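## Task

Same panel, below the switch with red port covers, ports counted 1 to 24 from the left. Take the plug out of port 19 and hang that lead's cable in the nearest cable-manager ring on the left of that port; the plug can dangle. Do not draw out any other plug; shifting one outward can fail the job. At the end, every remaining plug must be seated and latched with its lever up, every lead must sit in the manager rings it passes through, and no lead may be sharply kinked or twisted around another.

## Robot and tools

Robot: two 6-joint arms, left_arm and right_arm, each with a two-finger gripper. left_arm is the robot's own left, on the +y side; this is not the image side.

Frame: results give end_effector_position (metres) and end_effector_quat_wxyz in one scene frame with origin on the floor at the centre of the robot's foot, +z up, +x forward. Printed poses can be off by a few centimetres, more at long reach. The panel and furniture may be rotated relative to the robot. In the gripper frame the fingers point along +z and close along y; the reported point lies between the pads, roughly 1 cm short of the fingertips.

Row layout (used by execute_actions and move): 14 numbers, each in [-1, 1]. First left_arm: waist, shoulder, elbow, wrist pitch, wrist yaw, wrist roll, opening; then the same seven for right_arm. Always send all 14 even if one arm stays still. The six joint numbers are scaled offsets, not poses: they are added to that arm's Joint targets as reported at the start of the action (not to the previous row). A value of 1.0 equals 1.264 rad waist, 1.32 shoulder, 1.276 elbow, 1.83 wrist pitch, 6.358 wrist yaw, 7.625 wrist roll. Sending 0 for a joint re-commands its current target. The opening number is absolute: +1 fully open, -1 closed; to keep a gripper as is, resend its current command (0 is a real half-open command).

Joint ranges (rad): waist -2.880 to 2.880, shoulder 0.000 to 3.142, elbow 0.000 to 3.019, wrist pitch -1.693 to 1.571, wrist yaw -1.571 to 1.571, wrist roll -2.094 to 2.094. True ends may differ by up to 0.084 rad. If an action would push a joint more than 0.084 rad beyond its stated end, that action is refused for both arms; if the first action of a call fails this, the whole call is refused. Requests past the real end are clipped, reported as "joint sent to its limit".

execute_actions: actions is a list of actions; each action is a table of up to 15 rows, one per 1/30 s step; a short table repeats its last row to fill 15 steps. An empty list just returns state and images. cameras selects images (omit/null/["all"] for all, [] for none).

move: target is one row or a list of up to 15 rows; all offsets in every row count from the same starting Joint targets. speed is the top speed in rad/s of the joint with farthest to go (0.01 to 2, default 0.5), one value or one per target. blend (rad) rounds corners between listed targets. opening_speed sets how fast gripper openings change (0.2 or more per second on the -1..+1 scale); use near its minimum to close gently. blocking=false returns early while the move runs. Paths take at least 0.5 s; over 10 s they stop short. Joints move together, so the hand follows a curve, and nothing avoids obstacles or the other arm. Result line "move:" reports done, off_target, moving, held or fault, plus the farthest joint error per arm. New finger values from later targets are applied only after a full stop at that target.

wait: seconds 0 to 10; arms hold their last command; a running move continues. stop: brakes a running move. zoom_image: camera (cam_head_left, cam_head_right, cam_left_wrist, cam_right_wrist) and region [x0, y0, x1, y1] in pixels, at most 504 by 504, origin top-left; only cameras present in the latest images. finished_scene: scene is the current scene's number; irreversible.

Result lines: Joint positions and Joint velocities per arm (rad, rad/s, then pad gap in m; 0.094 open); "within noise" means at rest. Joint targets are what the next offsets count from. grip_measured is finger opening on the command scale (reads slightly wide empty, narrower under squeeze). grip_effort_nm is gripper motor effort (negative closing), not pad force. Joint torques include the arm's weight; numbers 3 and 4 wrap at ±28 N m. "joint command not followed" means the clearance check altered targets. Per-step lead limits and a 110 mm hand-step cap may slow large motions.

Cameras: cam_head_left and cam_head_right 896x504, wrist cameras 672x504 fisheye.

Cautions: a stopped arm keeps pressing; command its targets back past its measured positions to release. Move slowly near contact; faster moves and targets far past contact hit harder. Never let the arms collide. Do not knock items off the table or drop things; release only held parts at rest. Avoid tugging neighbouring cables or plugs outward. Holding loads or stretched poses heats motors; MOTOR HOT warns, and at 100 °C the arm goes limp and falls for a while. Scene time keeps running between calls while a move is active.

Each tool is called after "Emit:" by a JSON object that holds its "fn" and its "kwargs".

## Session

Emit:
{"fn": "execute_actions", "kwargs": {"actions": []}}

Emit:
{"fn": "zoom_image", "kwargs": {"camera": "cam_head_left", "region": [370, 190, 510, 300]}}

Emit:
{"fn": "zoom_image", "kwargs": {"camera": "cam_head_left", "region": [500, 190, 640, 300]}}

Emit:
{"fn": "zoom_image", "kwargs": {"camera": "cam_head_right", "region": [290, 190, 430, 300]}}

Emit:
{"fn": "zoom_image", "kwargs": {"camera": "cam_head_right", "region": [420, 190, 560, 300]}}

Scene clock: 0.00 s.
left_arm: end_effector_position=(+0.3593, +0.1890, +0.8090) grip_measured=+1.000 grip_effort_nm=n/a end_effector_quat_wxyz=(+0.381, +0.221, +0.666, -0.602) | right_arm: end_effector_position=(+0.5047, -0.3185, +0.9406) grip_measured=+1.000 grip_effort_nm=n/a end_effector_quat_wxyz=(+0.353, +0.214, +0.909, +0.062)
Joint positions: left_arm=[1.48 1.5 0.69 1.521 1.454 0.016 0.094] | right_arm=[-0.968 0.488 0.43 0.69 0.427 -0.021 0.094]
Joint velocities: within noise
Joint torques (N m): no reading
Motor temperatures (°C): left_arm=[27 34 24 22 26 26 28] | right_arm=[28 33 24 23 25 21 23]
Heat: left arm: hottest shoulder 34 °C; right arm: hottest shoulder 33 °C.
Joint targets: left_arm=[1.481 1.508 0.681 1.523 1.453 0.015] | right_arm=[-0.968 0.487 0.436 0.694 0.427 -0.021]
Tool commands: left_gripper/opening=+1.0 right_gripper/opening=+1.0

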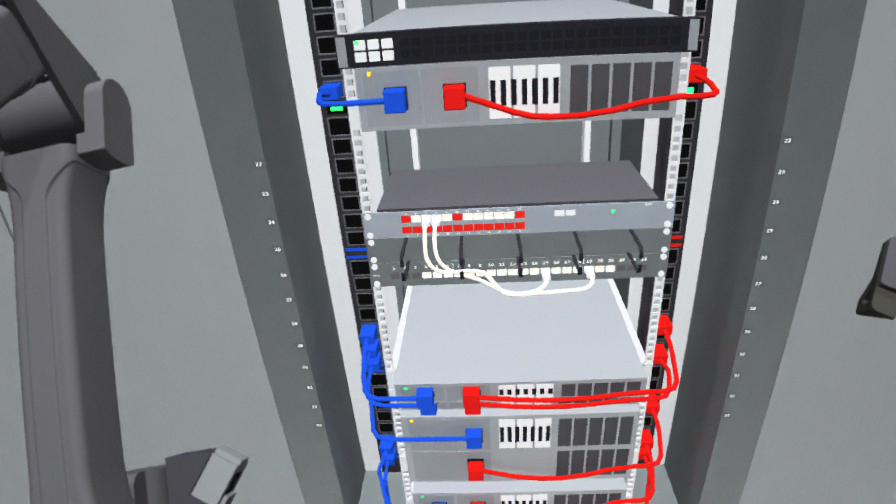

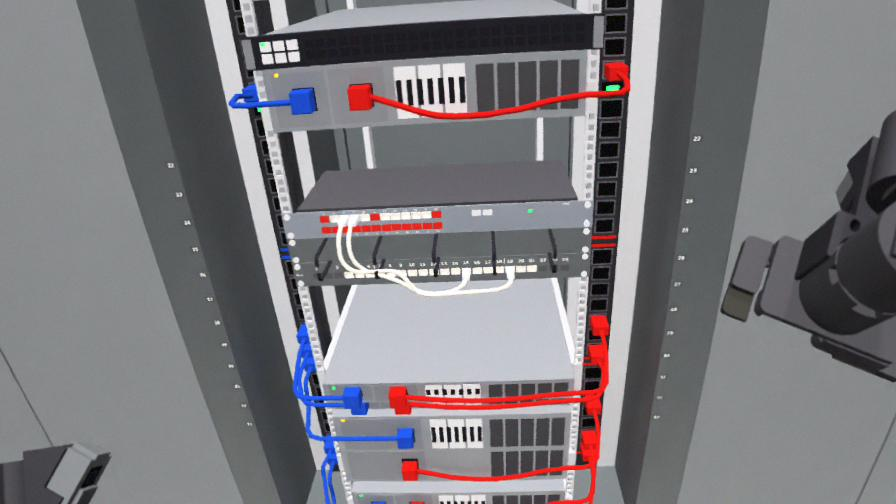

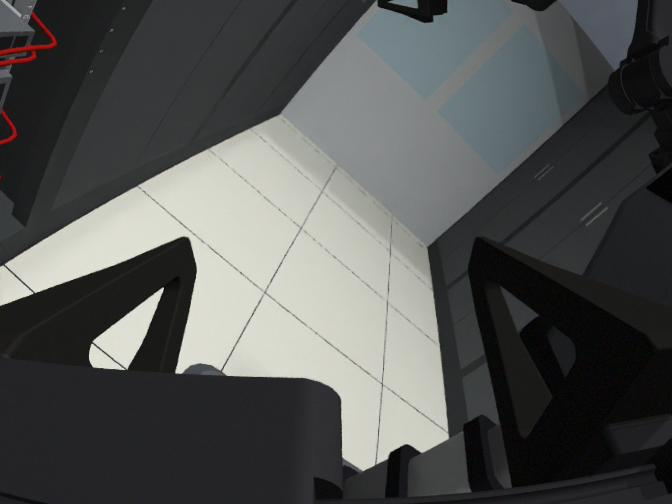

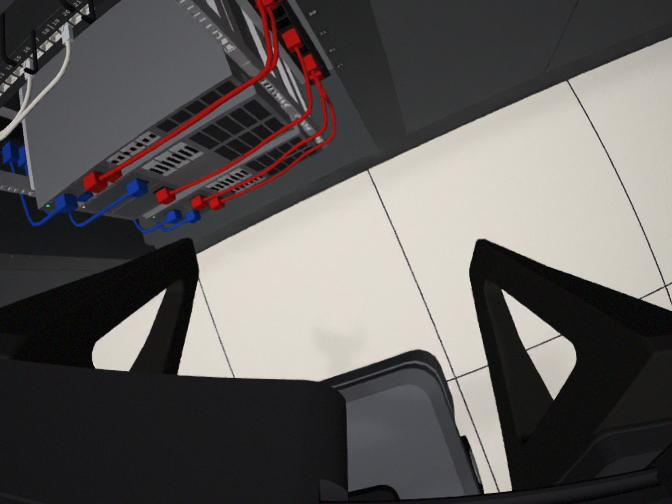

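Scaled by 3.600 from the camera's 896x504 image, which has a finer 1280x720 frame.

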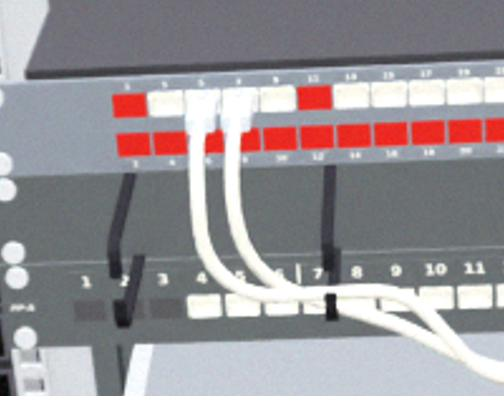

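Scaled by 3.600 from the camera's 896x504 image, which has a finer 1280x720 frame.

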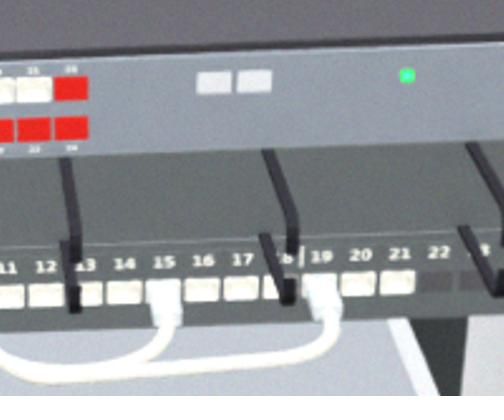

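Scaled by 3.600 from the camera's 896x504 image, which has a finer 1280x720 frame.

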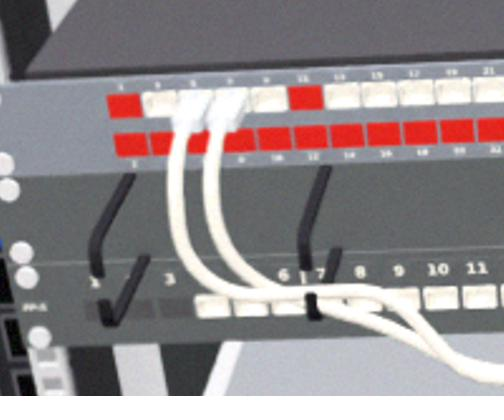

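Scaled by 3.600 from the camera's 896x504 image, which has a finer 1280x720 frame.

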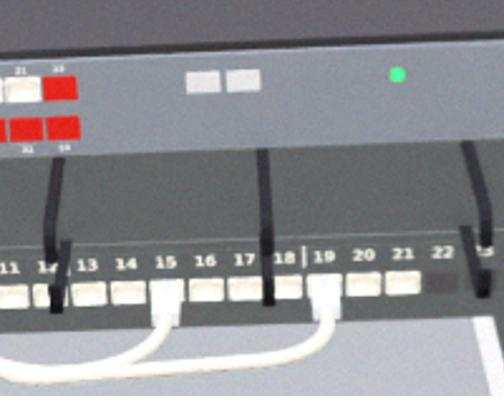

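Emit:
{"fn": "move", "kwargs": {"target": [0,0,0,0,0,0,-0.4,-0.069,0.297,0.2965,0.085,-0.0942,-0.0402,-0.45], "speed": 0.5}}

Scene clock: 22.80 s.
left_arm: end_effector_position=(+0.3593, +0.1890, +0.8090) grip_measured=-0.398 grip_effort_nm=-0.115 end_effector_quat_wxyz=(+0.381, +0.221, +0.666, -0.602) | right_arm: end_effector_position=(+0.6495, -0.2261, +0.9203) grip_measured=-0.449 grip_effort_nm=-0.046 end_effector_quat_wxyz=(+0.499, -0.019, +0.841, +0.209)
Joint positions: left_arm=[1.48 1.5 0.69 1.521 1.454 0.016 0.028] | right_arm=[-1.04 0.863 0.794 0.832 -0.169 -0.313 0.026]
Joint velocities: within noise
Joint torques (N m): left_arm=[-3.37 -9.93 -4.67 1.31 0.43 0] | right_arm=[2.84 -11.52 3.93 2.18 -0.5 0]
Motor temperatures (°C): left_arm=[27 34 26 22 27 26 28] | right_arm=[28 33 24 23 25 21 23]
Heat: left arm: hottest shoulder 34 °C; right arm: hottest shoulder 33 °C.
Joint targets: left_arm=[1.481 1.508 0.681 1.523 1.453 0.015] | right_arm=[-1.056 0.879 0.814 0.849 -0.172 -0.327]
move: done

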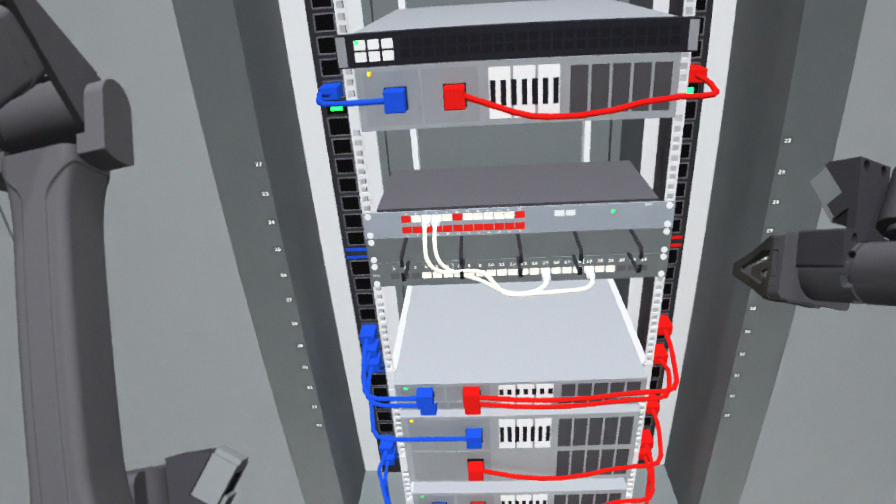

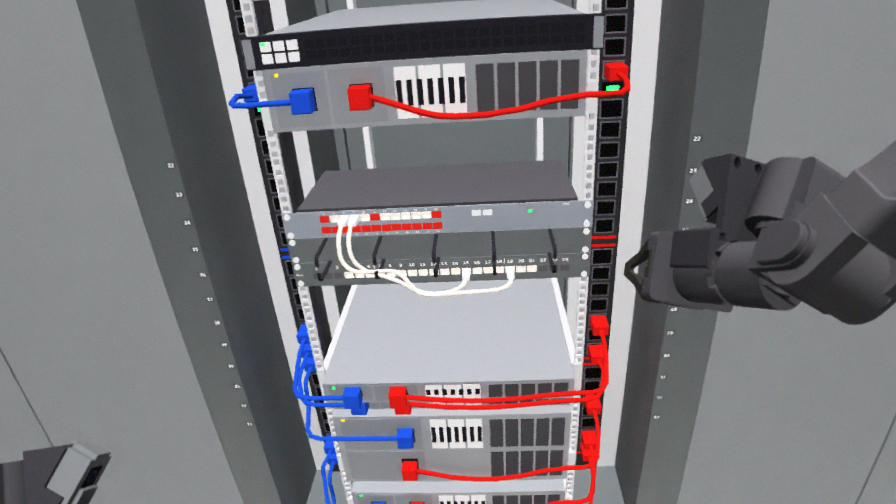

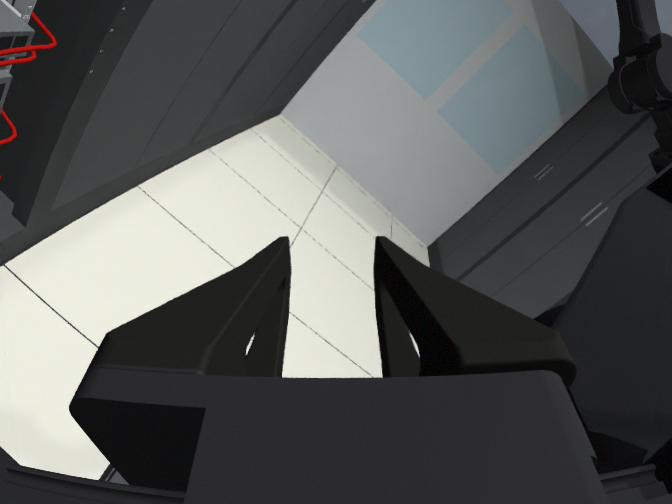

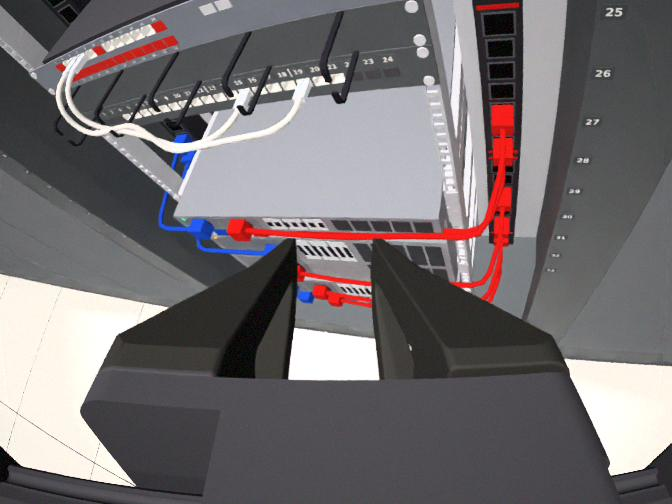

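Emit:
{"fn": "move", "kwargs": {"target": [0,0,0,0,0,0,-0.4,-0.069,0.297,0.2965,0.085,-0.0942,-0.0402,-0.45], "speed": 0.4}}

Emit:
{"fn": "zoom_image", "kwargs": {"camera": "cam_right_wrist", "region": [100, 0, 400, 240]}}

Emit:
{"fn": "zoom_image", "kwargs": {"camera": "cam_right_wrist", "region": [330, 60, 500, 220]}}

Scene clock: 44.37 s.
left_arm: end_effector_position=(+0.3593, +0.1890, +0.8090) grip_measured=-0.398 grip_effort_nm=-0.115 end_effector_quat_wxyz=(+0.381, +0.221, +0.666, -0.602) | right_arm: end_effector_position=(+0.7050, -0.1432, +0.8690) grip_measured=-0.449 grip_effort_nm=-0.046 end_effector_quat_wxyz=(+0.646, -0.265, +0.659, +0.278)
Joint positions: left_arm=[1.48 1.5 0.69 1.521 1.454 0.016 0.028] | right_arm=[-1.126 1.254 1.173 0.987 -0.768 -0.619 0.026]
Joint velocities: within noise
Joint torques (N m): left_arm=[-3.49 -9.82 -4.63 1.26 0.44 -0.01] | right_arm=[4.95 -14.97 3.75 2.09 -0.5 0.02]
Motor temperatures (°C): left_arm=[27 35 27 22 27 26 27] | right_arm=[28 34 25 23 26 21 23]
Heat: left arm: hottest shoulder 35 °C; right arm: hottest shoulder 34 °C.
Joint targets: left_arm=[1.481 1.508 0.681 1.523 1.453 0.015] | right_arm=[-1.143 1.271 1.192 1.005 -0.771 -0.634]
move: done

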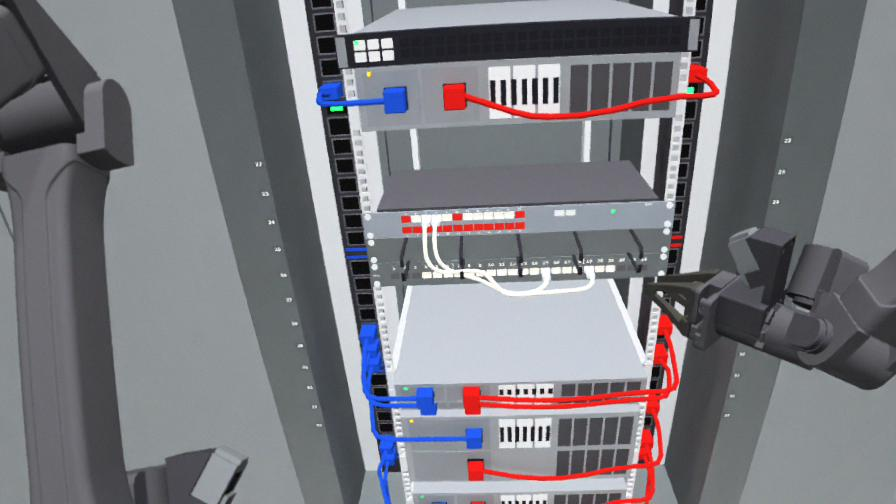

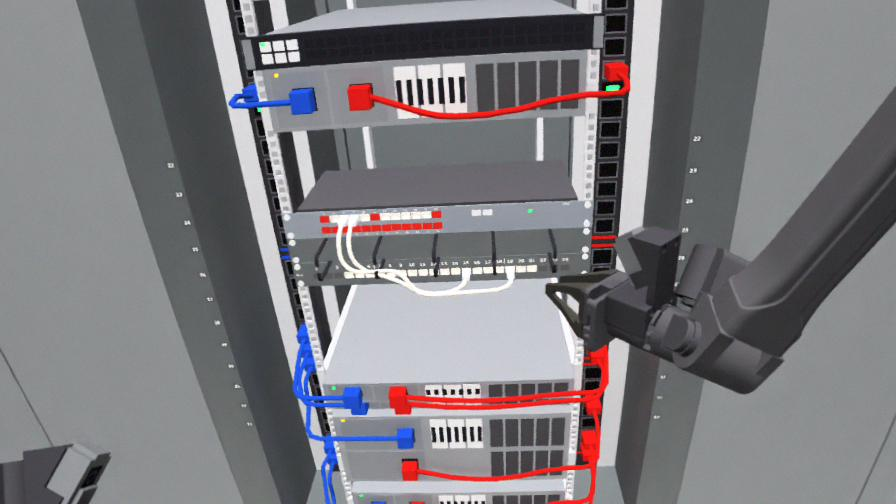

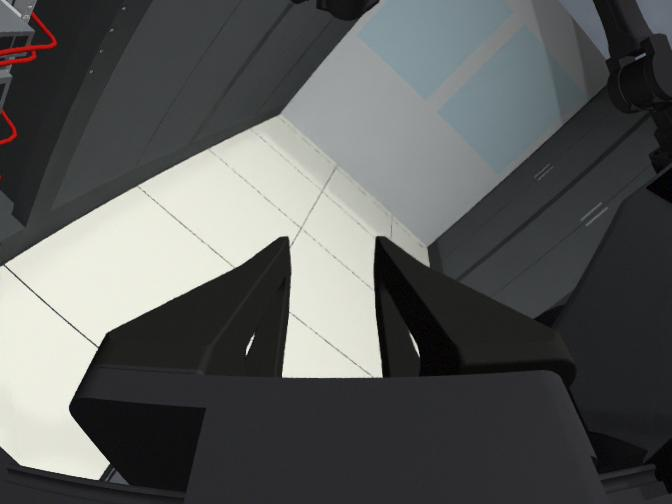

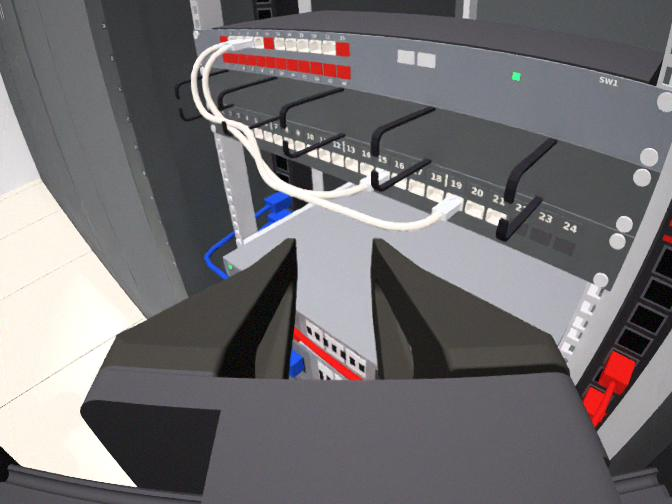

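Scaled by 1.680 from the camera's 672x504 image, which has a finer 960x720 frame.

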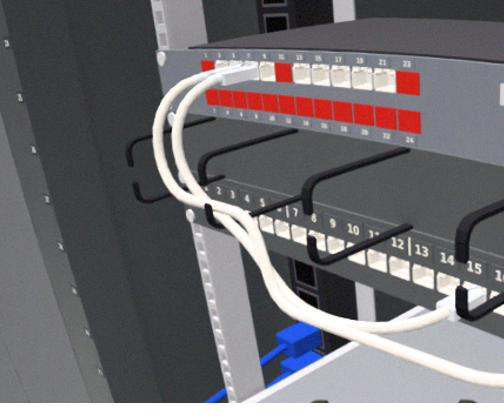

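Scaled by 2.965 from the camera's 672x504 image, which has a finer 960x720 frame.

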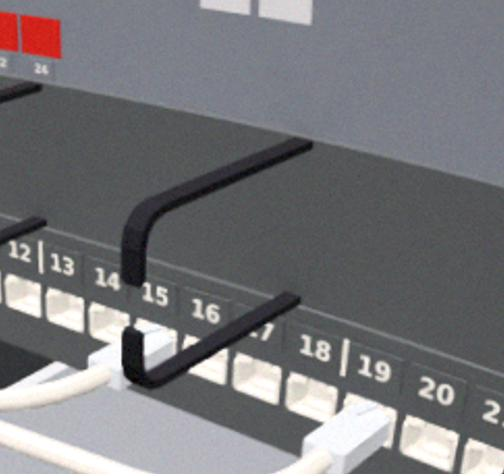

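Emit:
{"fn": "zoom_image", "kwargs": {"camera": "cam_right_wrist", "region": [180, 70, 270, 160]}}

Emit:
{"fn": "zoom_image", "kwargs": {"camera": "cam_right_wrist", "region": [230, 120, 330, 220]}}

Emit:
{"fn": "zoom_image", "kwargs": {"camera": "cam_head_left", "region": [450, 250, 520, 300]}}

Emit:
{"fn": "zoom_image", "kwargs": {"camera": "cam_head_right", "region": [360, 250, 430, 300]}}

Scaled by 5.600 from the camera's 672x504 image, which has a finer 960x720 frame.

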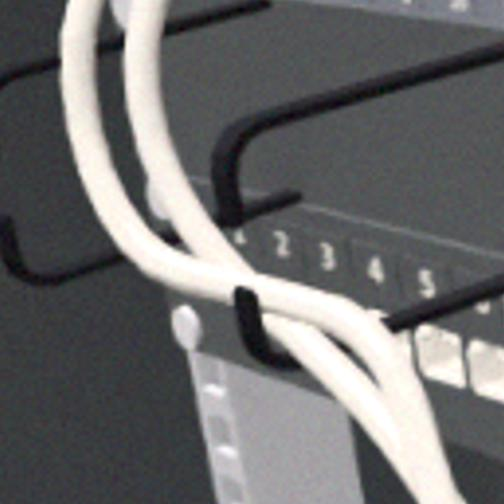

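Scaled by 5.040 from the camera's 672x504 image, which has a finer 960x720 frame.

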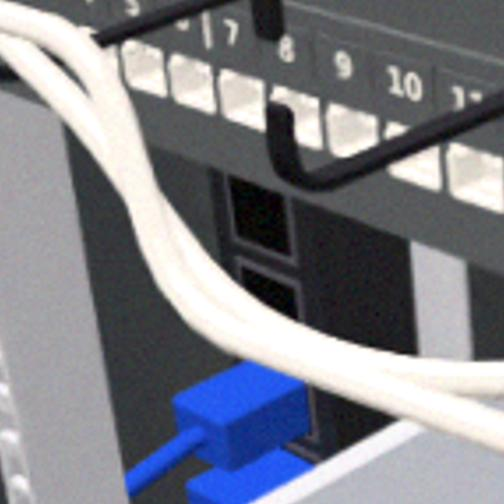

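Scaled by 7.200 from the camera's 896x504 image, which has a finer 1280x720 frame.

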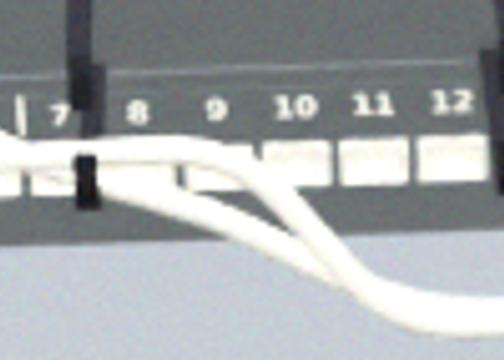

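Scaled by 7.200 from the camera's 896x504 image, which has a finer 1280x720 frame.

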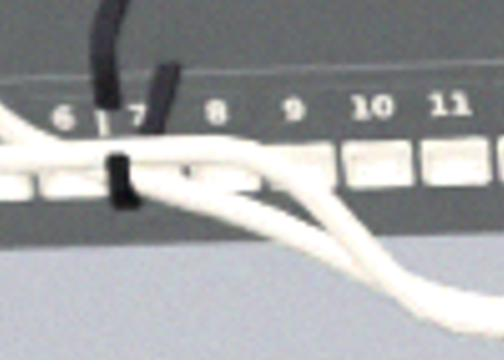

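Emit:
{"fn": "zoom_image", "kwargs": {"camera": "cam_right_wrist", "region": [240, 135, 285, 180]}}

Emit:
{"fn": "zoom_image", "kwargs": {"camera": "cam_head_left", "region": [480, 265, 530, 300]}}

Emit:
{"fn": "zoom_image", "kwargs": {"camera": "cam_head_right", "region": [395, 265, 445, 300]}}

Emit:
{"fn": "zoom_image", "kwargs": {"camera": "cam_right_wrist", "region": [270, 160, 350, 230]}}

Scaled by 11.200 from the camera's 672x504 image, which has a finer 960x720 frame.

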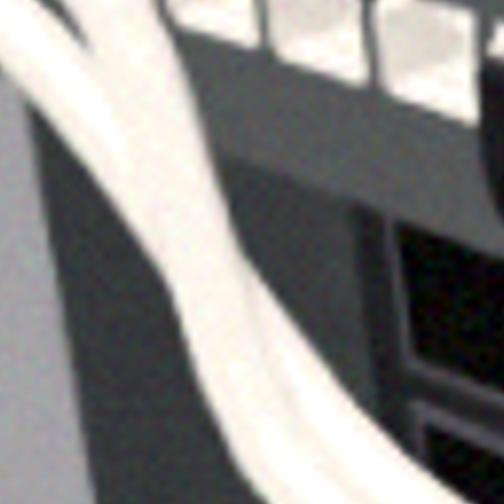

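Scaled by 10.080 from the camera's 896x504 image, which has a finer 1280x720 frame.

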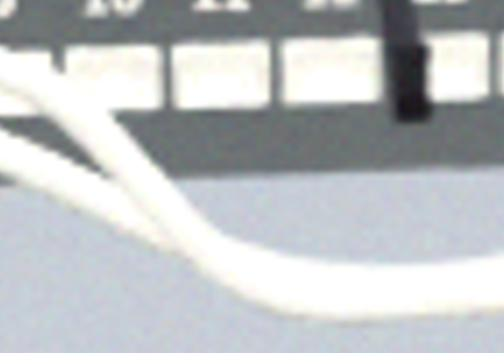

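Scaled by 10.080 from the camera's 896x504 image, which has a finer 1280x720 frame.

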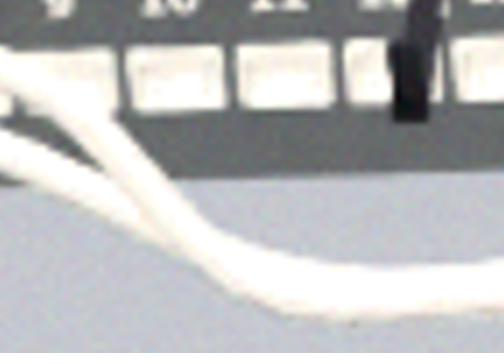

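Scaled by 6.300 from the camera's 672x504 image, which has a finer 960x720 frame.

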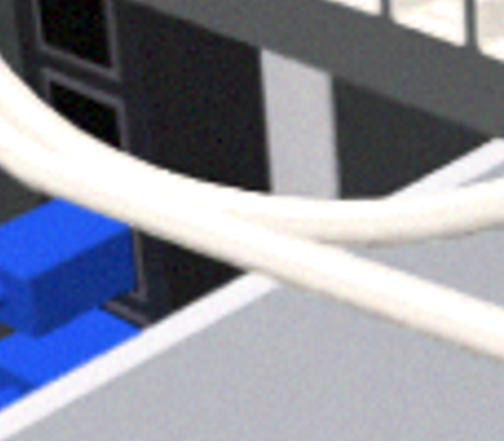

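Emit:
{"fn": "move", "kwargs": {"target": [0,0,0,0,0,0,-0.4,0.0111,0.459,0.445,0.298,0.0406,0.2405,-0.45], "speed": 0.6}}

Emit:
{"fn": "zoom_image", "kwargs": {"camera": "cam_right_wrist", "region": [250, 0, 672, 260]}}

Scene clock: 238.60 s.
left_arm: end_effector_position=(+0.3593, +0.1890, +0.8090) grip_measured=-0.398 grip_effort_nm=-0.110 end_effector_quat_wxyz=(+0.381, +0.221, +0.666, -0.602) | right_arm: end_effector_position=(+0.7449, -0.1213, +0.7330) grip_measured=-0.449 grip_effort_nm=-0.037 end_effector_quat_wxyz=(+0.443, +0.349, +0.516, +0.645)
Joint positions: left_arm=[1.48 1.5 0.69 1.521 1.454 0.016 0.028] | right_arm=[-1.126 1.86 1.742 1.532 -0.515 1.185 0.026]
Joint velocities: within noise
Joint torques (N m): left_arm=[-3.31 -9.76 -4.62 1.26 0.44 0] | right_arm=[9.11 -15.27 3.47 2.44 -0.12 0.25]
Motor temperatures (°C): left_arm=[26 35 28 22 27 26 27] | right_arm=[28 39 25 23 26 21 23]
Heat: left arm: hottest shoulder 35 °C; right arm: hottest shoulder 39 °C.
Joint targets: left_arm=[1.481 1.508 0.681 1.523 1.453 0.015] | right_arm=[-1.129 1.877 1.760 1.550 -0.513 1.200]
move: done

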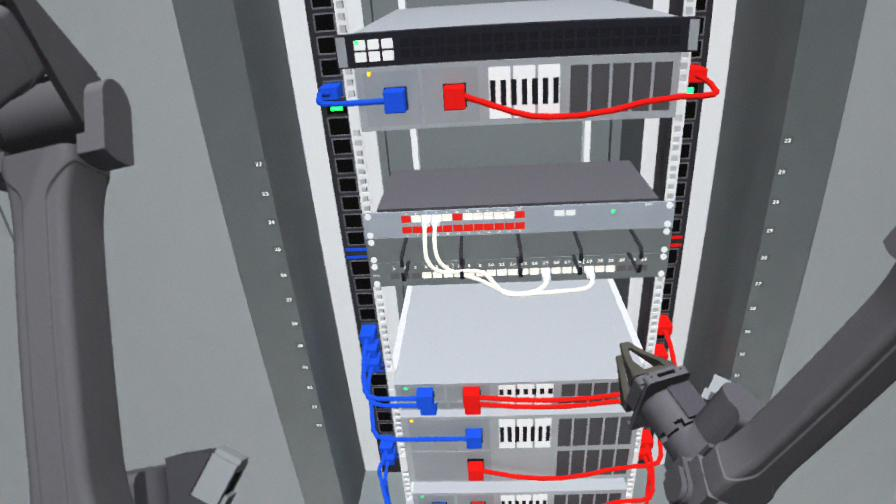

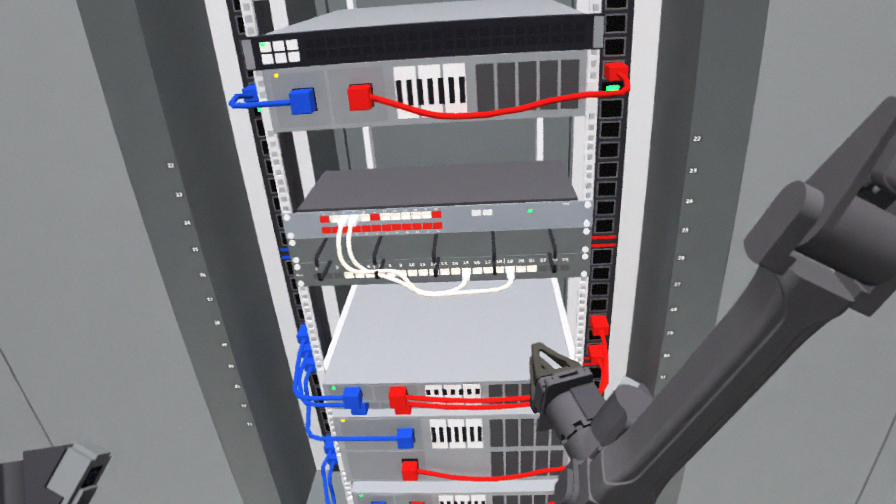

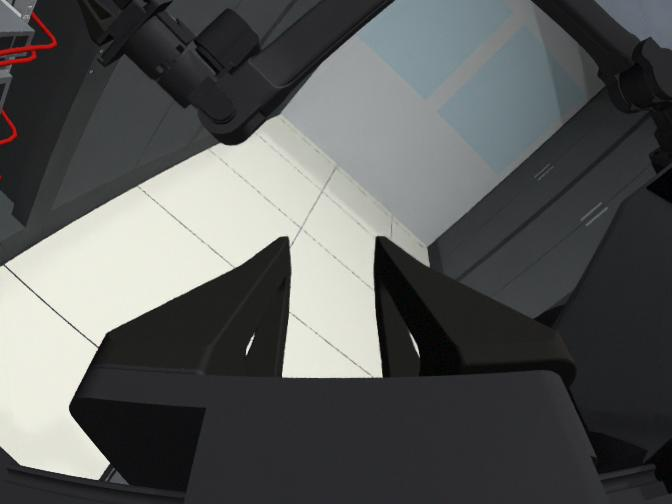

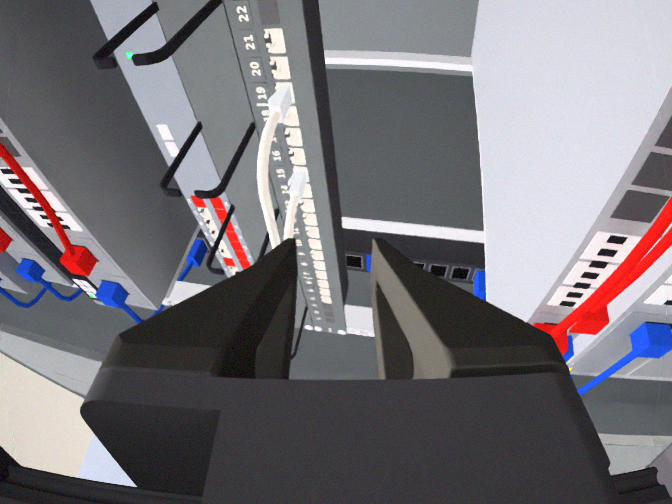

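Scaled by 1.194 from the camera's 672x504 image, which has a finer 960x720 frame.

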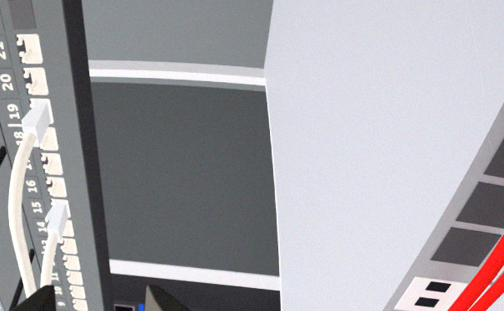

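Emit:
{"fn": "zoom_image", "kwargs": {"camera": "cam_right_wrist", "region": [150, 70, 310, 220]}}

Emit:
{"fn": "zoom_image", "kwargs": {"camera": "cam_right_wrist", "region": [240, 70, 320, 140]}}

Scaled by 3.150 from the camera's 672x504 image, which has a finer 960x720 frame.

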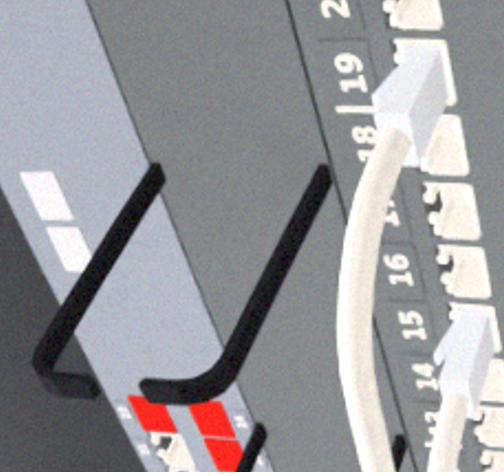

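Scaled by 6.300 from the camera's 672x504 image, which has a finer 960x720 frame.

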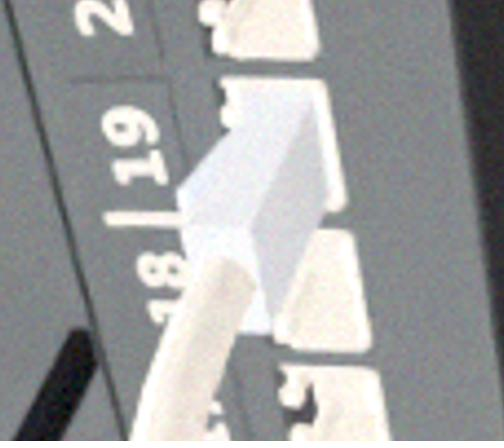

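Emit:
{"fn": "move", "kwargs": {"target": [0,0,0,0,0,0,-0.4,0.057,-0.1492,-0.0666,-0.1344,-0.0008,-0.0144,-0.5], "speed": 0.4, "cameras": ["cam_head_right","cam_right_wrist"]}}

Emit:
{"fn": "zoom_image", "kwargs": {"camera": "cam_right_wrist", "region": [150, 60, 400, 300]}}

Scene clock: 319.70 s.
left_arm: end_effector_position=(+0.3593, +0.1890, +0.8090) grip_measured=-0.398 grip_effort_nm=-0.115 end_effector_quat_wxyz=(+0.381, +0.221, +0.666, -0.602) | right_arm: end_effector_position=(+0.8025, -0.1219, +0.7977) grip_measured=-0.499 grip_effort_nm=-0.042 end_effector_quat_wxyz=(+0.420, +0.353, +0.536, +0.642)
Joint positions: left_arm=[1.48 1.5 0.69 1.521 1.454 0.016 0.028] | right_arm=[-1.07 1.681 1.682 1.313 -0.515 1.105 0.024]
Joint velocities: within noise
Joint torques (N m): left_arm=[-3.55 -9.93 -4.66 1.26 0.44 -0.01] | right_arm=[10.64 -18.08 2.41 1.16 -0.39 -0.05]
Motor temperatures (°C): left_arm=[26 35 28 22 27 26 27] | right_arm=[29 38 25 23 25 21 23]
Heat: left arm: hottest shoulder 35 °C; right arm: hottest shoulder 38 °C.
Joint targets: left_arm=[1.481 1.508 0.681 1.523 1.453 0.015] | right_arm=[-1.057 1.680 1.675 1.304 -0.518 1.090]
move: done
Images, in order (width x height): cam_head_right 896x504, cam_right_wrist 672x504.

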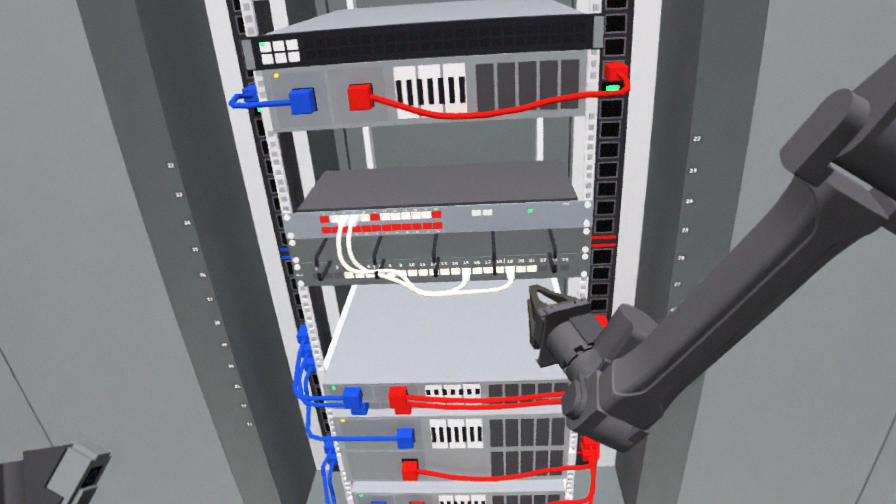

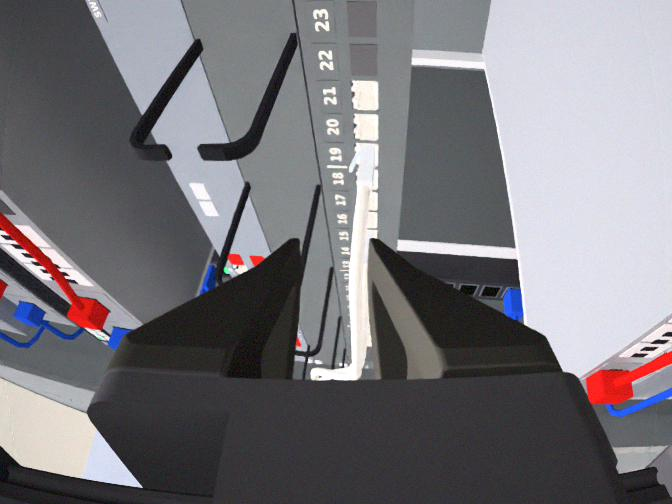

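Scaled by 2.016 from the camera's 672x504 image, which has a finer 960x720 frame.

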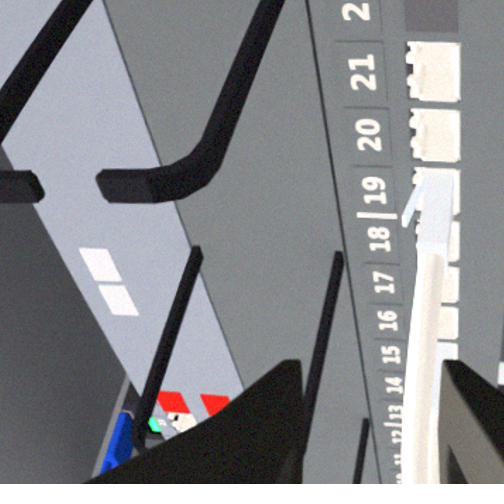

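Emit:
{"fn": "move", "kwargs": {"target": [0,0,0,0,0,0,-0.4,0.0388,0.0583,0.145,-0.0787,0.0022,-0.0066,-0.5], "speed": 0.25, "cameras": ["cam_head_right","cam_right_wrist"]}}

Emit:
{"fn": "zoom_image", "kwargs": {"camera": "cam_right_wrist", "region": [250, 100, 450, 300]}}

Scene clock: 364.50 s.
left_arm: end_effector_position=(+0.3593, +0.1890, +0.8090) grip_measured=-0.398 grip_effort_nm=-0.115 end_effector_quat_wxyz=(+0.381, +0.221, +0.666, -0.602) | right_arm: end_effector_position=(+0.8361, -0.0941, +0.7916) grip_measured=-0.499 grip_effort_nm=-0.037 end_effector_quat_wxyz=(+0.410, +0.355, +0.543, +0.641)
Joint positions: left_arm=[1.48 1.5 0.69 1.521 1.454 0.016 0.028] | right_arm=[-1.028 1.736 1.832 1.17 -0.507 1.054 0.024]
Joint velocities: within noise
Joint torques (N m): left_arm=[-3.25 -9.88 -4.63 1.28 0.44 -0.02] | right_arm=[12.16 -16.79 6.02 1.13 -0.23 -0.05]
Motor temperatures (°C): left_arm=[26 35 28 22 27 26 27] | right_arm=[29 38 25 23 25 21 23]
Heat: left arm: hottest shoulder 35 °C; right arm: hottest shoulder 38 °C.
Joint targets: left_arm=[1.481 1.508 0.681 1.523 1.453 0.015] | right_arm=[-1.008 1.757 1.860 1.160 -0.504 1.040]
move: done
Images, in order (width x height): cam_head_right 896x504, cam_right_wrist 672x504.

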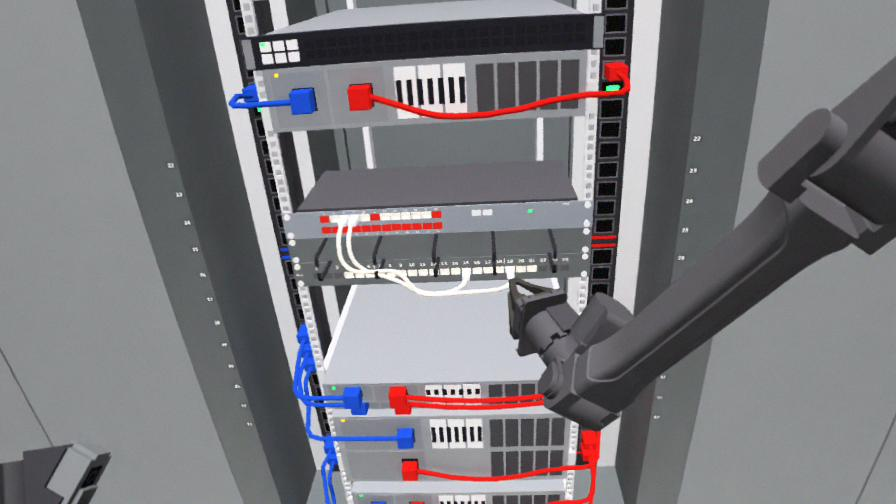

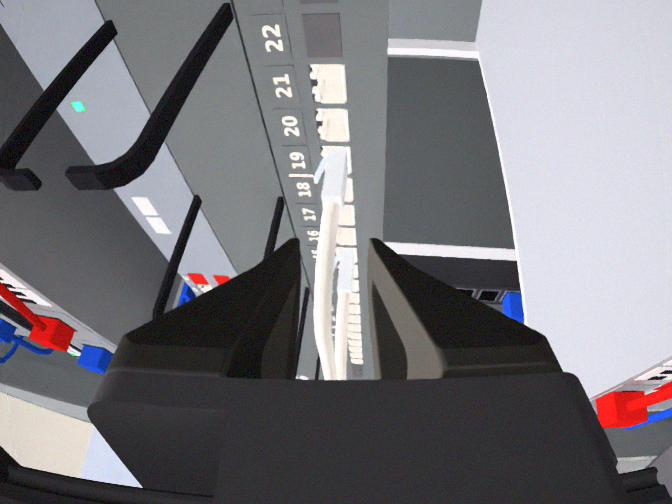

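Scaled by 2.520 from the camera's 672x504 image, which has a finer 960x720 frame.

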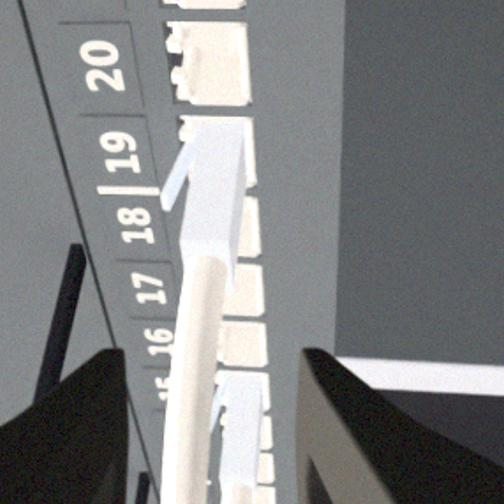

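Emit:
{"fn": "move", "kwargs": {"target": [0,0,0,0,0,0,-0.4,0.0198,0.022,0.0909,-0.0514,0.001,-0.0042,-0.5], "speed": 0.15, "cameras": ["cam_head_right","cam_right_wrist"]}}

Emit:
{"fn": "zoom_image", "kwargs": {"camera": "cam_right_wrist", "region": [250, 130, 450, 330]}}

Emit:
{"fn": "zoom_image", "kwargs": {"camera": "cam_head_right", "region": [460, 230, 580, 340]}}

Scene clock: 382.30 s.
left_arm: end_effector_position=(+0.3593, +0.1890, +0.8090) grip_measured=-0.398 grip_effort_nm=-0.115 end_effector_quat_wxyz=(+0.381, +0.221, +0.666, -0.602) | right_arm: end_effector_position=(+0.8664, -0.0857, +0.7994) grip_measured=-0.499 grip_effort_nm=-0.042 end_effector_quat_wxyz=(+0.414, +0.352, +0.543, +0.640)
Joint positions: left_arm=[1.48 1.5 0.69 1.521 1.454 0.016 0.028] | right_arm=[-1.005 1.761 1.944 1.076 -0.5 1.023 0.024]
Joint velocities: within noise
Joint torques (N m): left_arm=[-3.43 -9.88 -4.67 1.24 0.45 -0.02] | right_arm=[12.86 -17.2 6.95 1.02 -0.24 -0.08]
Motor temperatures (°C): left_arm=[26 35 28 22 27 26 27] | right_arm=[29 40 26 23 25 21 23]
Heat: left arm: hottest shoulder 35 °C; right arm: hottest shoulder 40 °C.
Joint targets: left_arm=[1.481 1.508 0.681 1.523 1.453 0.015] | right_arm=[-0.983 1.786 1.976 1.066 -0.497 1.008]
move: done
Images, in order (width x height): cam_head_right 896x504, cam_right_wrist 672x504.

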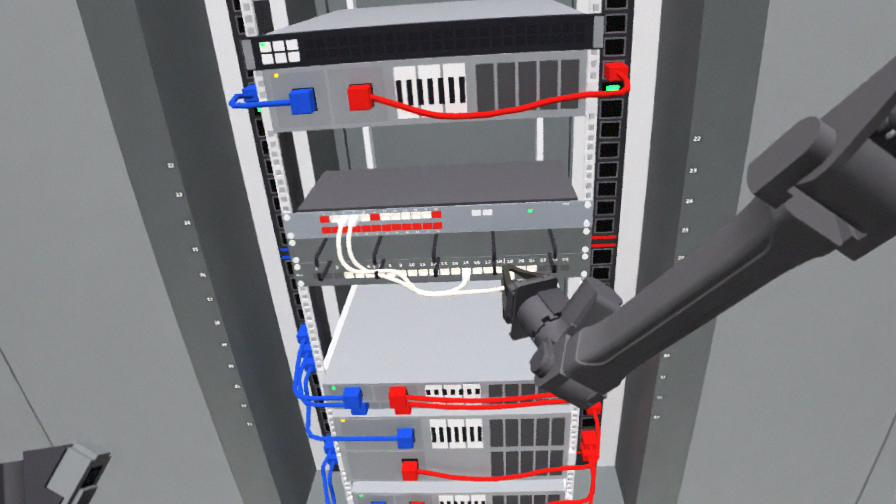

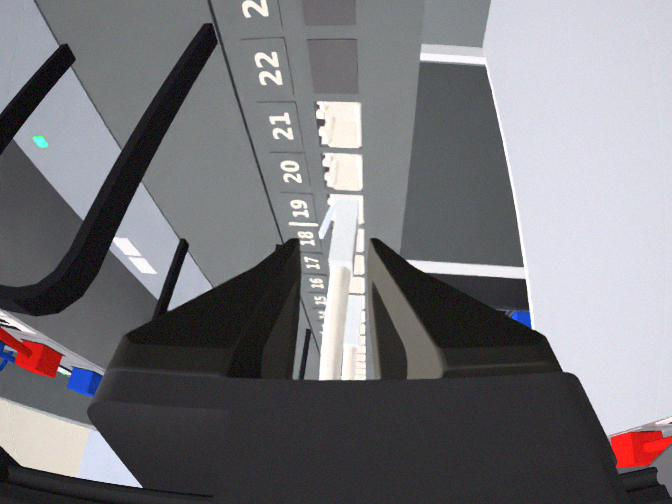

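Scaled by 2.520 from the camera's 672x504 image, which has a finer 960x720 frame.

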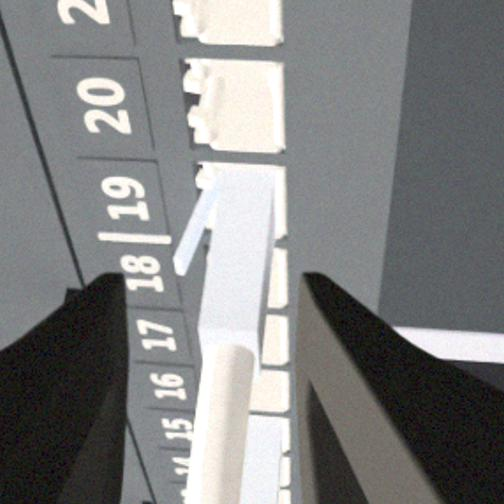

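Scaled by 4.200 from the camera's 896x504 image, which has a finer 1280x720 frame.

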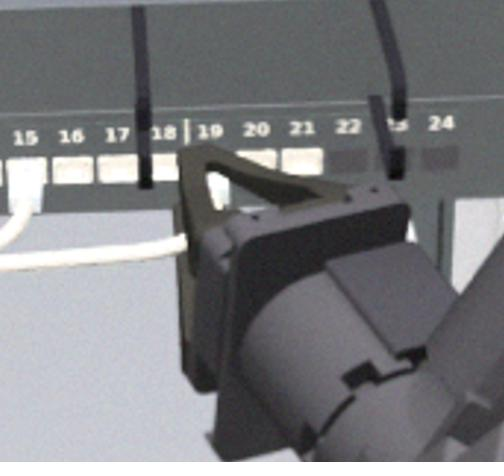

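Emit:
{"fn": "move", "kwargs": {"target": [0,0,0,0,0,0,-0.4,0.0024,0.0045,0.0135,-0.0068,0,0,-0.5], "speed": 0.1, "cameras": ["cam_head_right","cam_right_wrist"]}}

Emit:
{"fn": "zoom_image", "kwargs": {"camera": "cam_right_wrist", "region": [270, 160, 400, 300]}}

Scene clock: 417.10 s.
left_arm: end_effector_position=(+0.3593, +0.1890, +0.8090) grip_measured=-0.398 grip_effort_nm=-0.110 end_effector_quat_wxyz=(+0.381, +0.221, +0.666, -0.602) | right_arm: end_effector_position=(+0.8698, -0.0842, +0.7993) grip_measured=-0.499 grip_effort_nm=-0.046 end_effector_quat_wxyz=(+0.413, +0.352, +0.543, +0.641)
Joint positions: left_arm=[1.48 1.5 0.69 1.521 1.454 0.016 0.028] | right_arm=[-1.002 1.767 1.961 1.064 -0.5 1.022 0.024]
Joint velocities: within noise
Joint torques (N m): left_arm=[-3.31 -9.93 -4.71 1.25 0.44 -0.01] | right_arm=[12.63 -17.03 7.05 1.11 -0.25 -0.07]
Motor temperatures (°C): left_arm=[26 34 28 22 27 26 27] | right_arm=[30 39 28 23 25 22 23]
Heat: left arm: hottest shoulder 34 °C; right arm: hottest shoulder 39 °C.
Joint targets: left_arm=[1.481 1.508 0.681 1.523 1.453 0.015] | right_arm=[-0.980 1.792 1.994 1.054 -0.498 1.008]
move: done
Images, in order (width x height): cam_head_right 896x504, cam_right_wrist 672x504.

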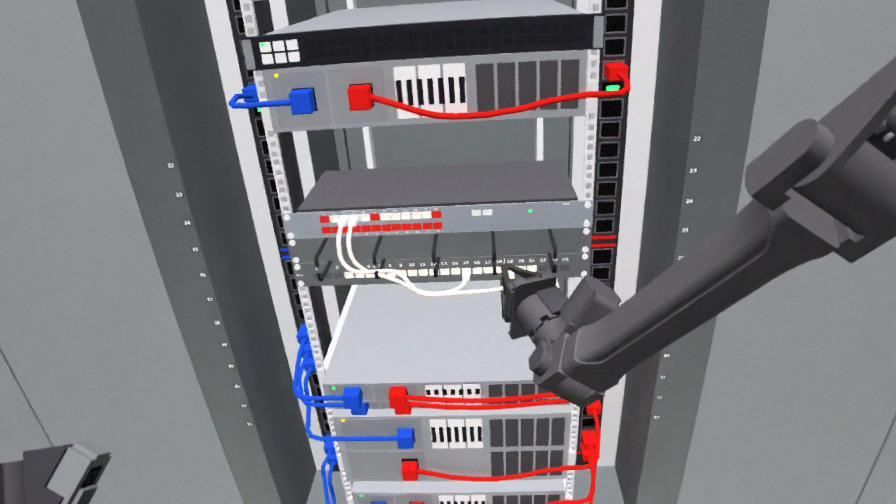

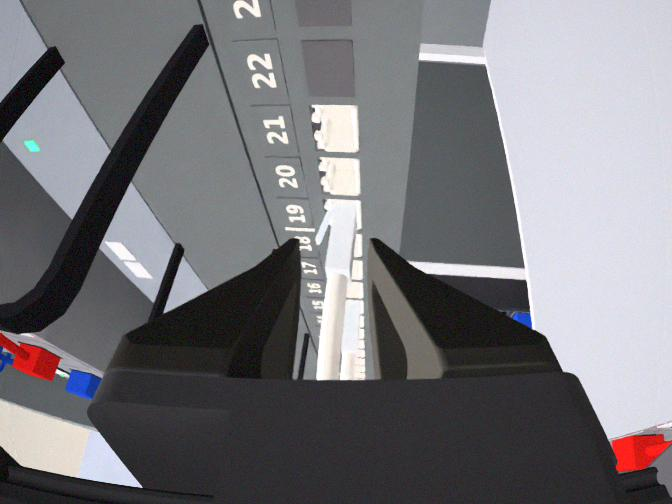

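Scaled by 3.600 from the camera's 672x504 image, which has a finer 960x720 frame.

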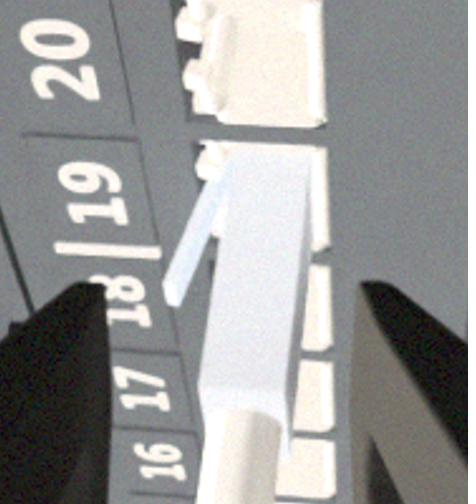

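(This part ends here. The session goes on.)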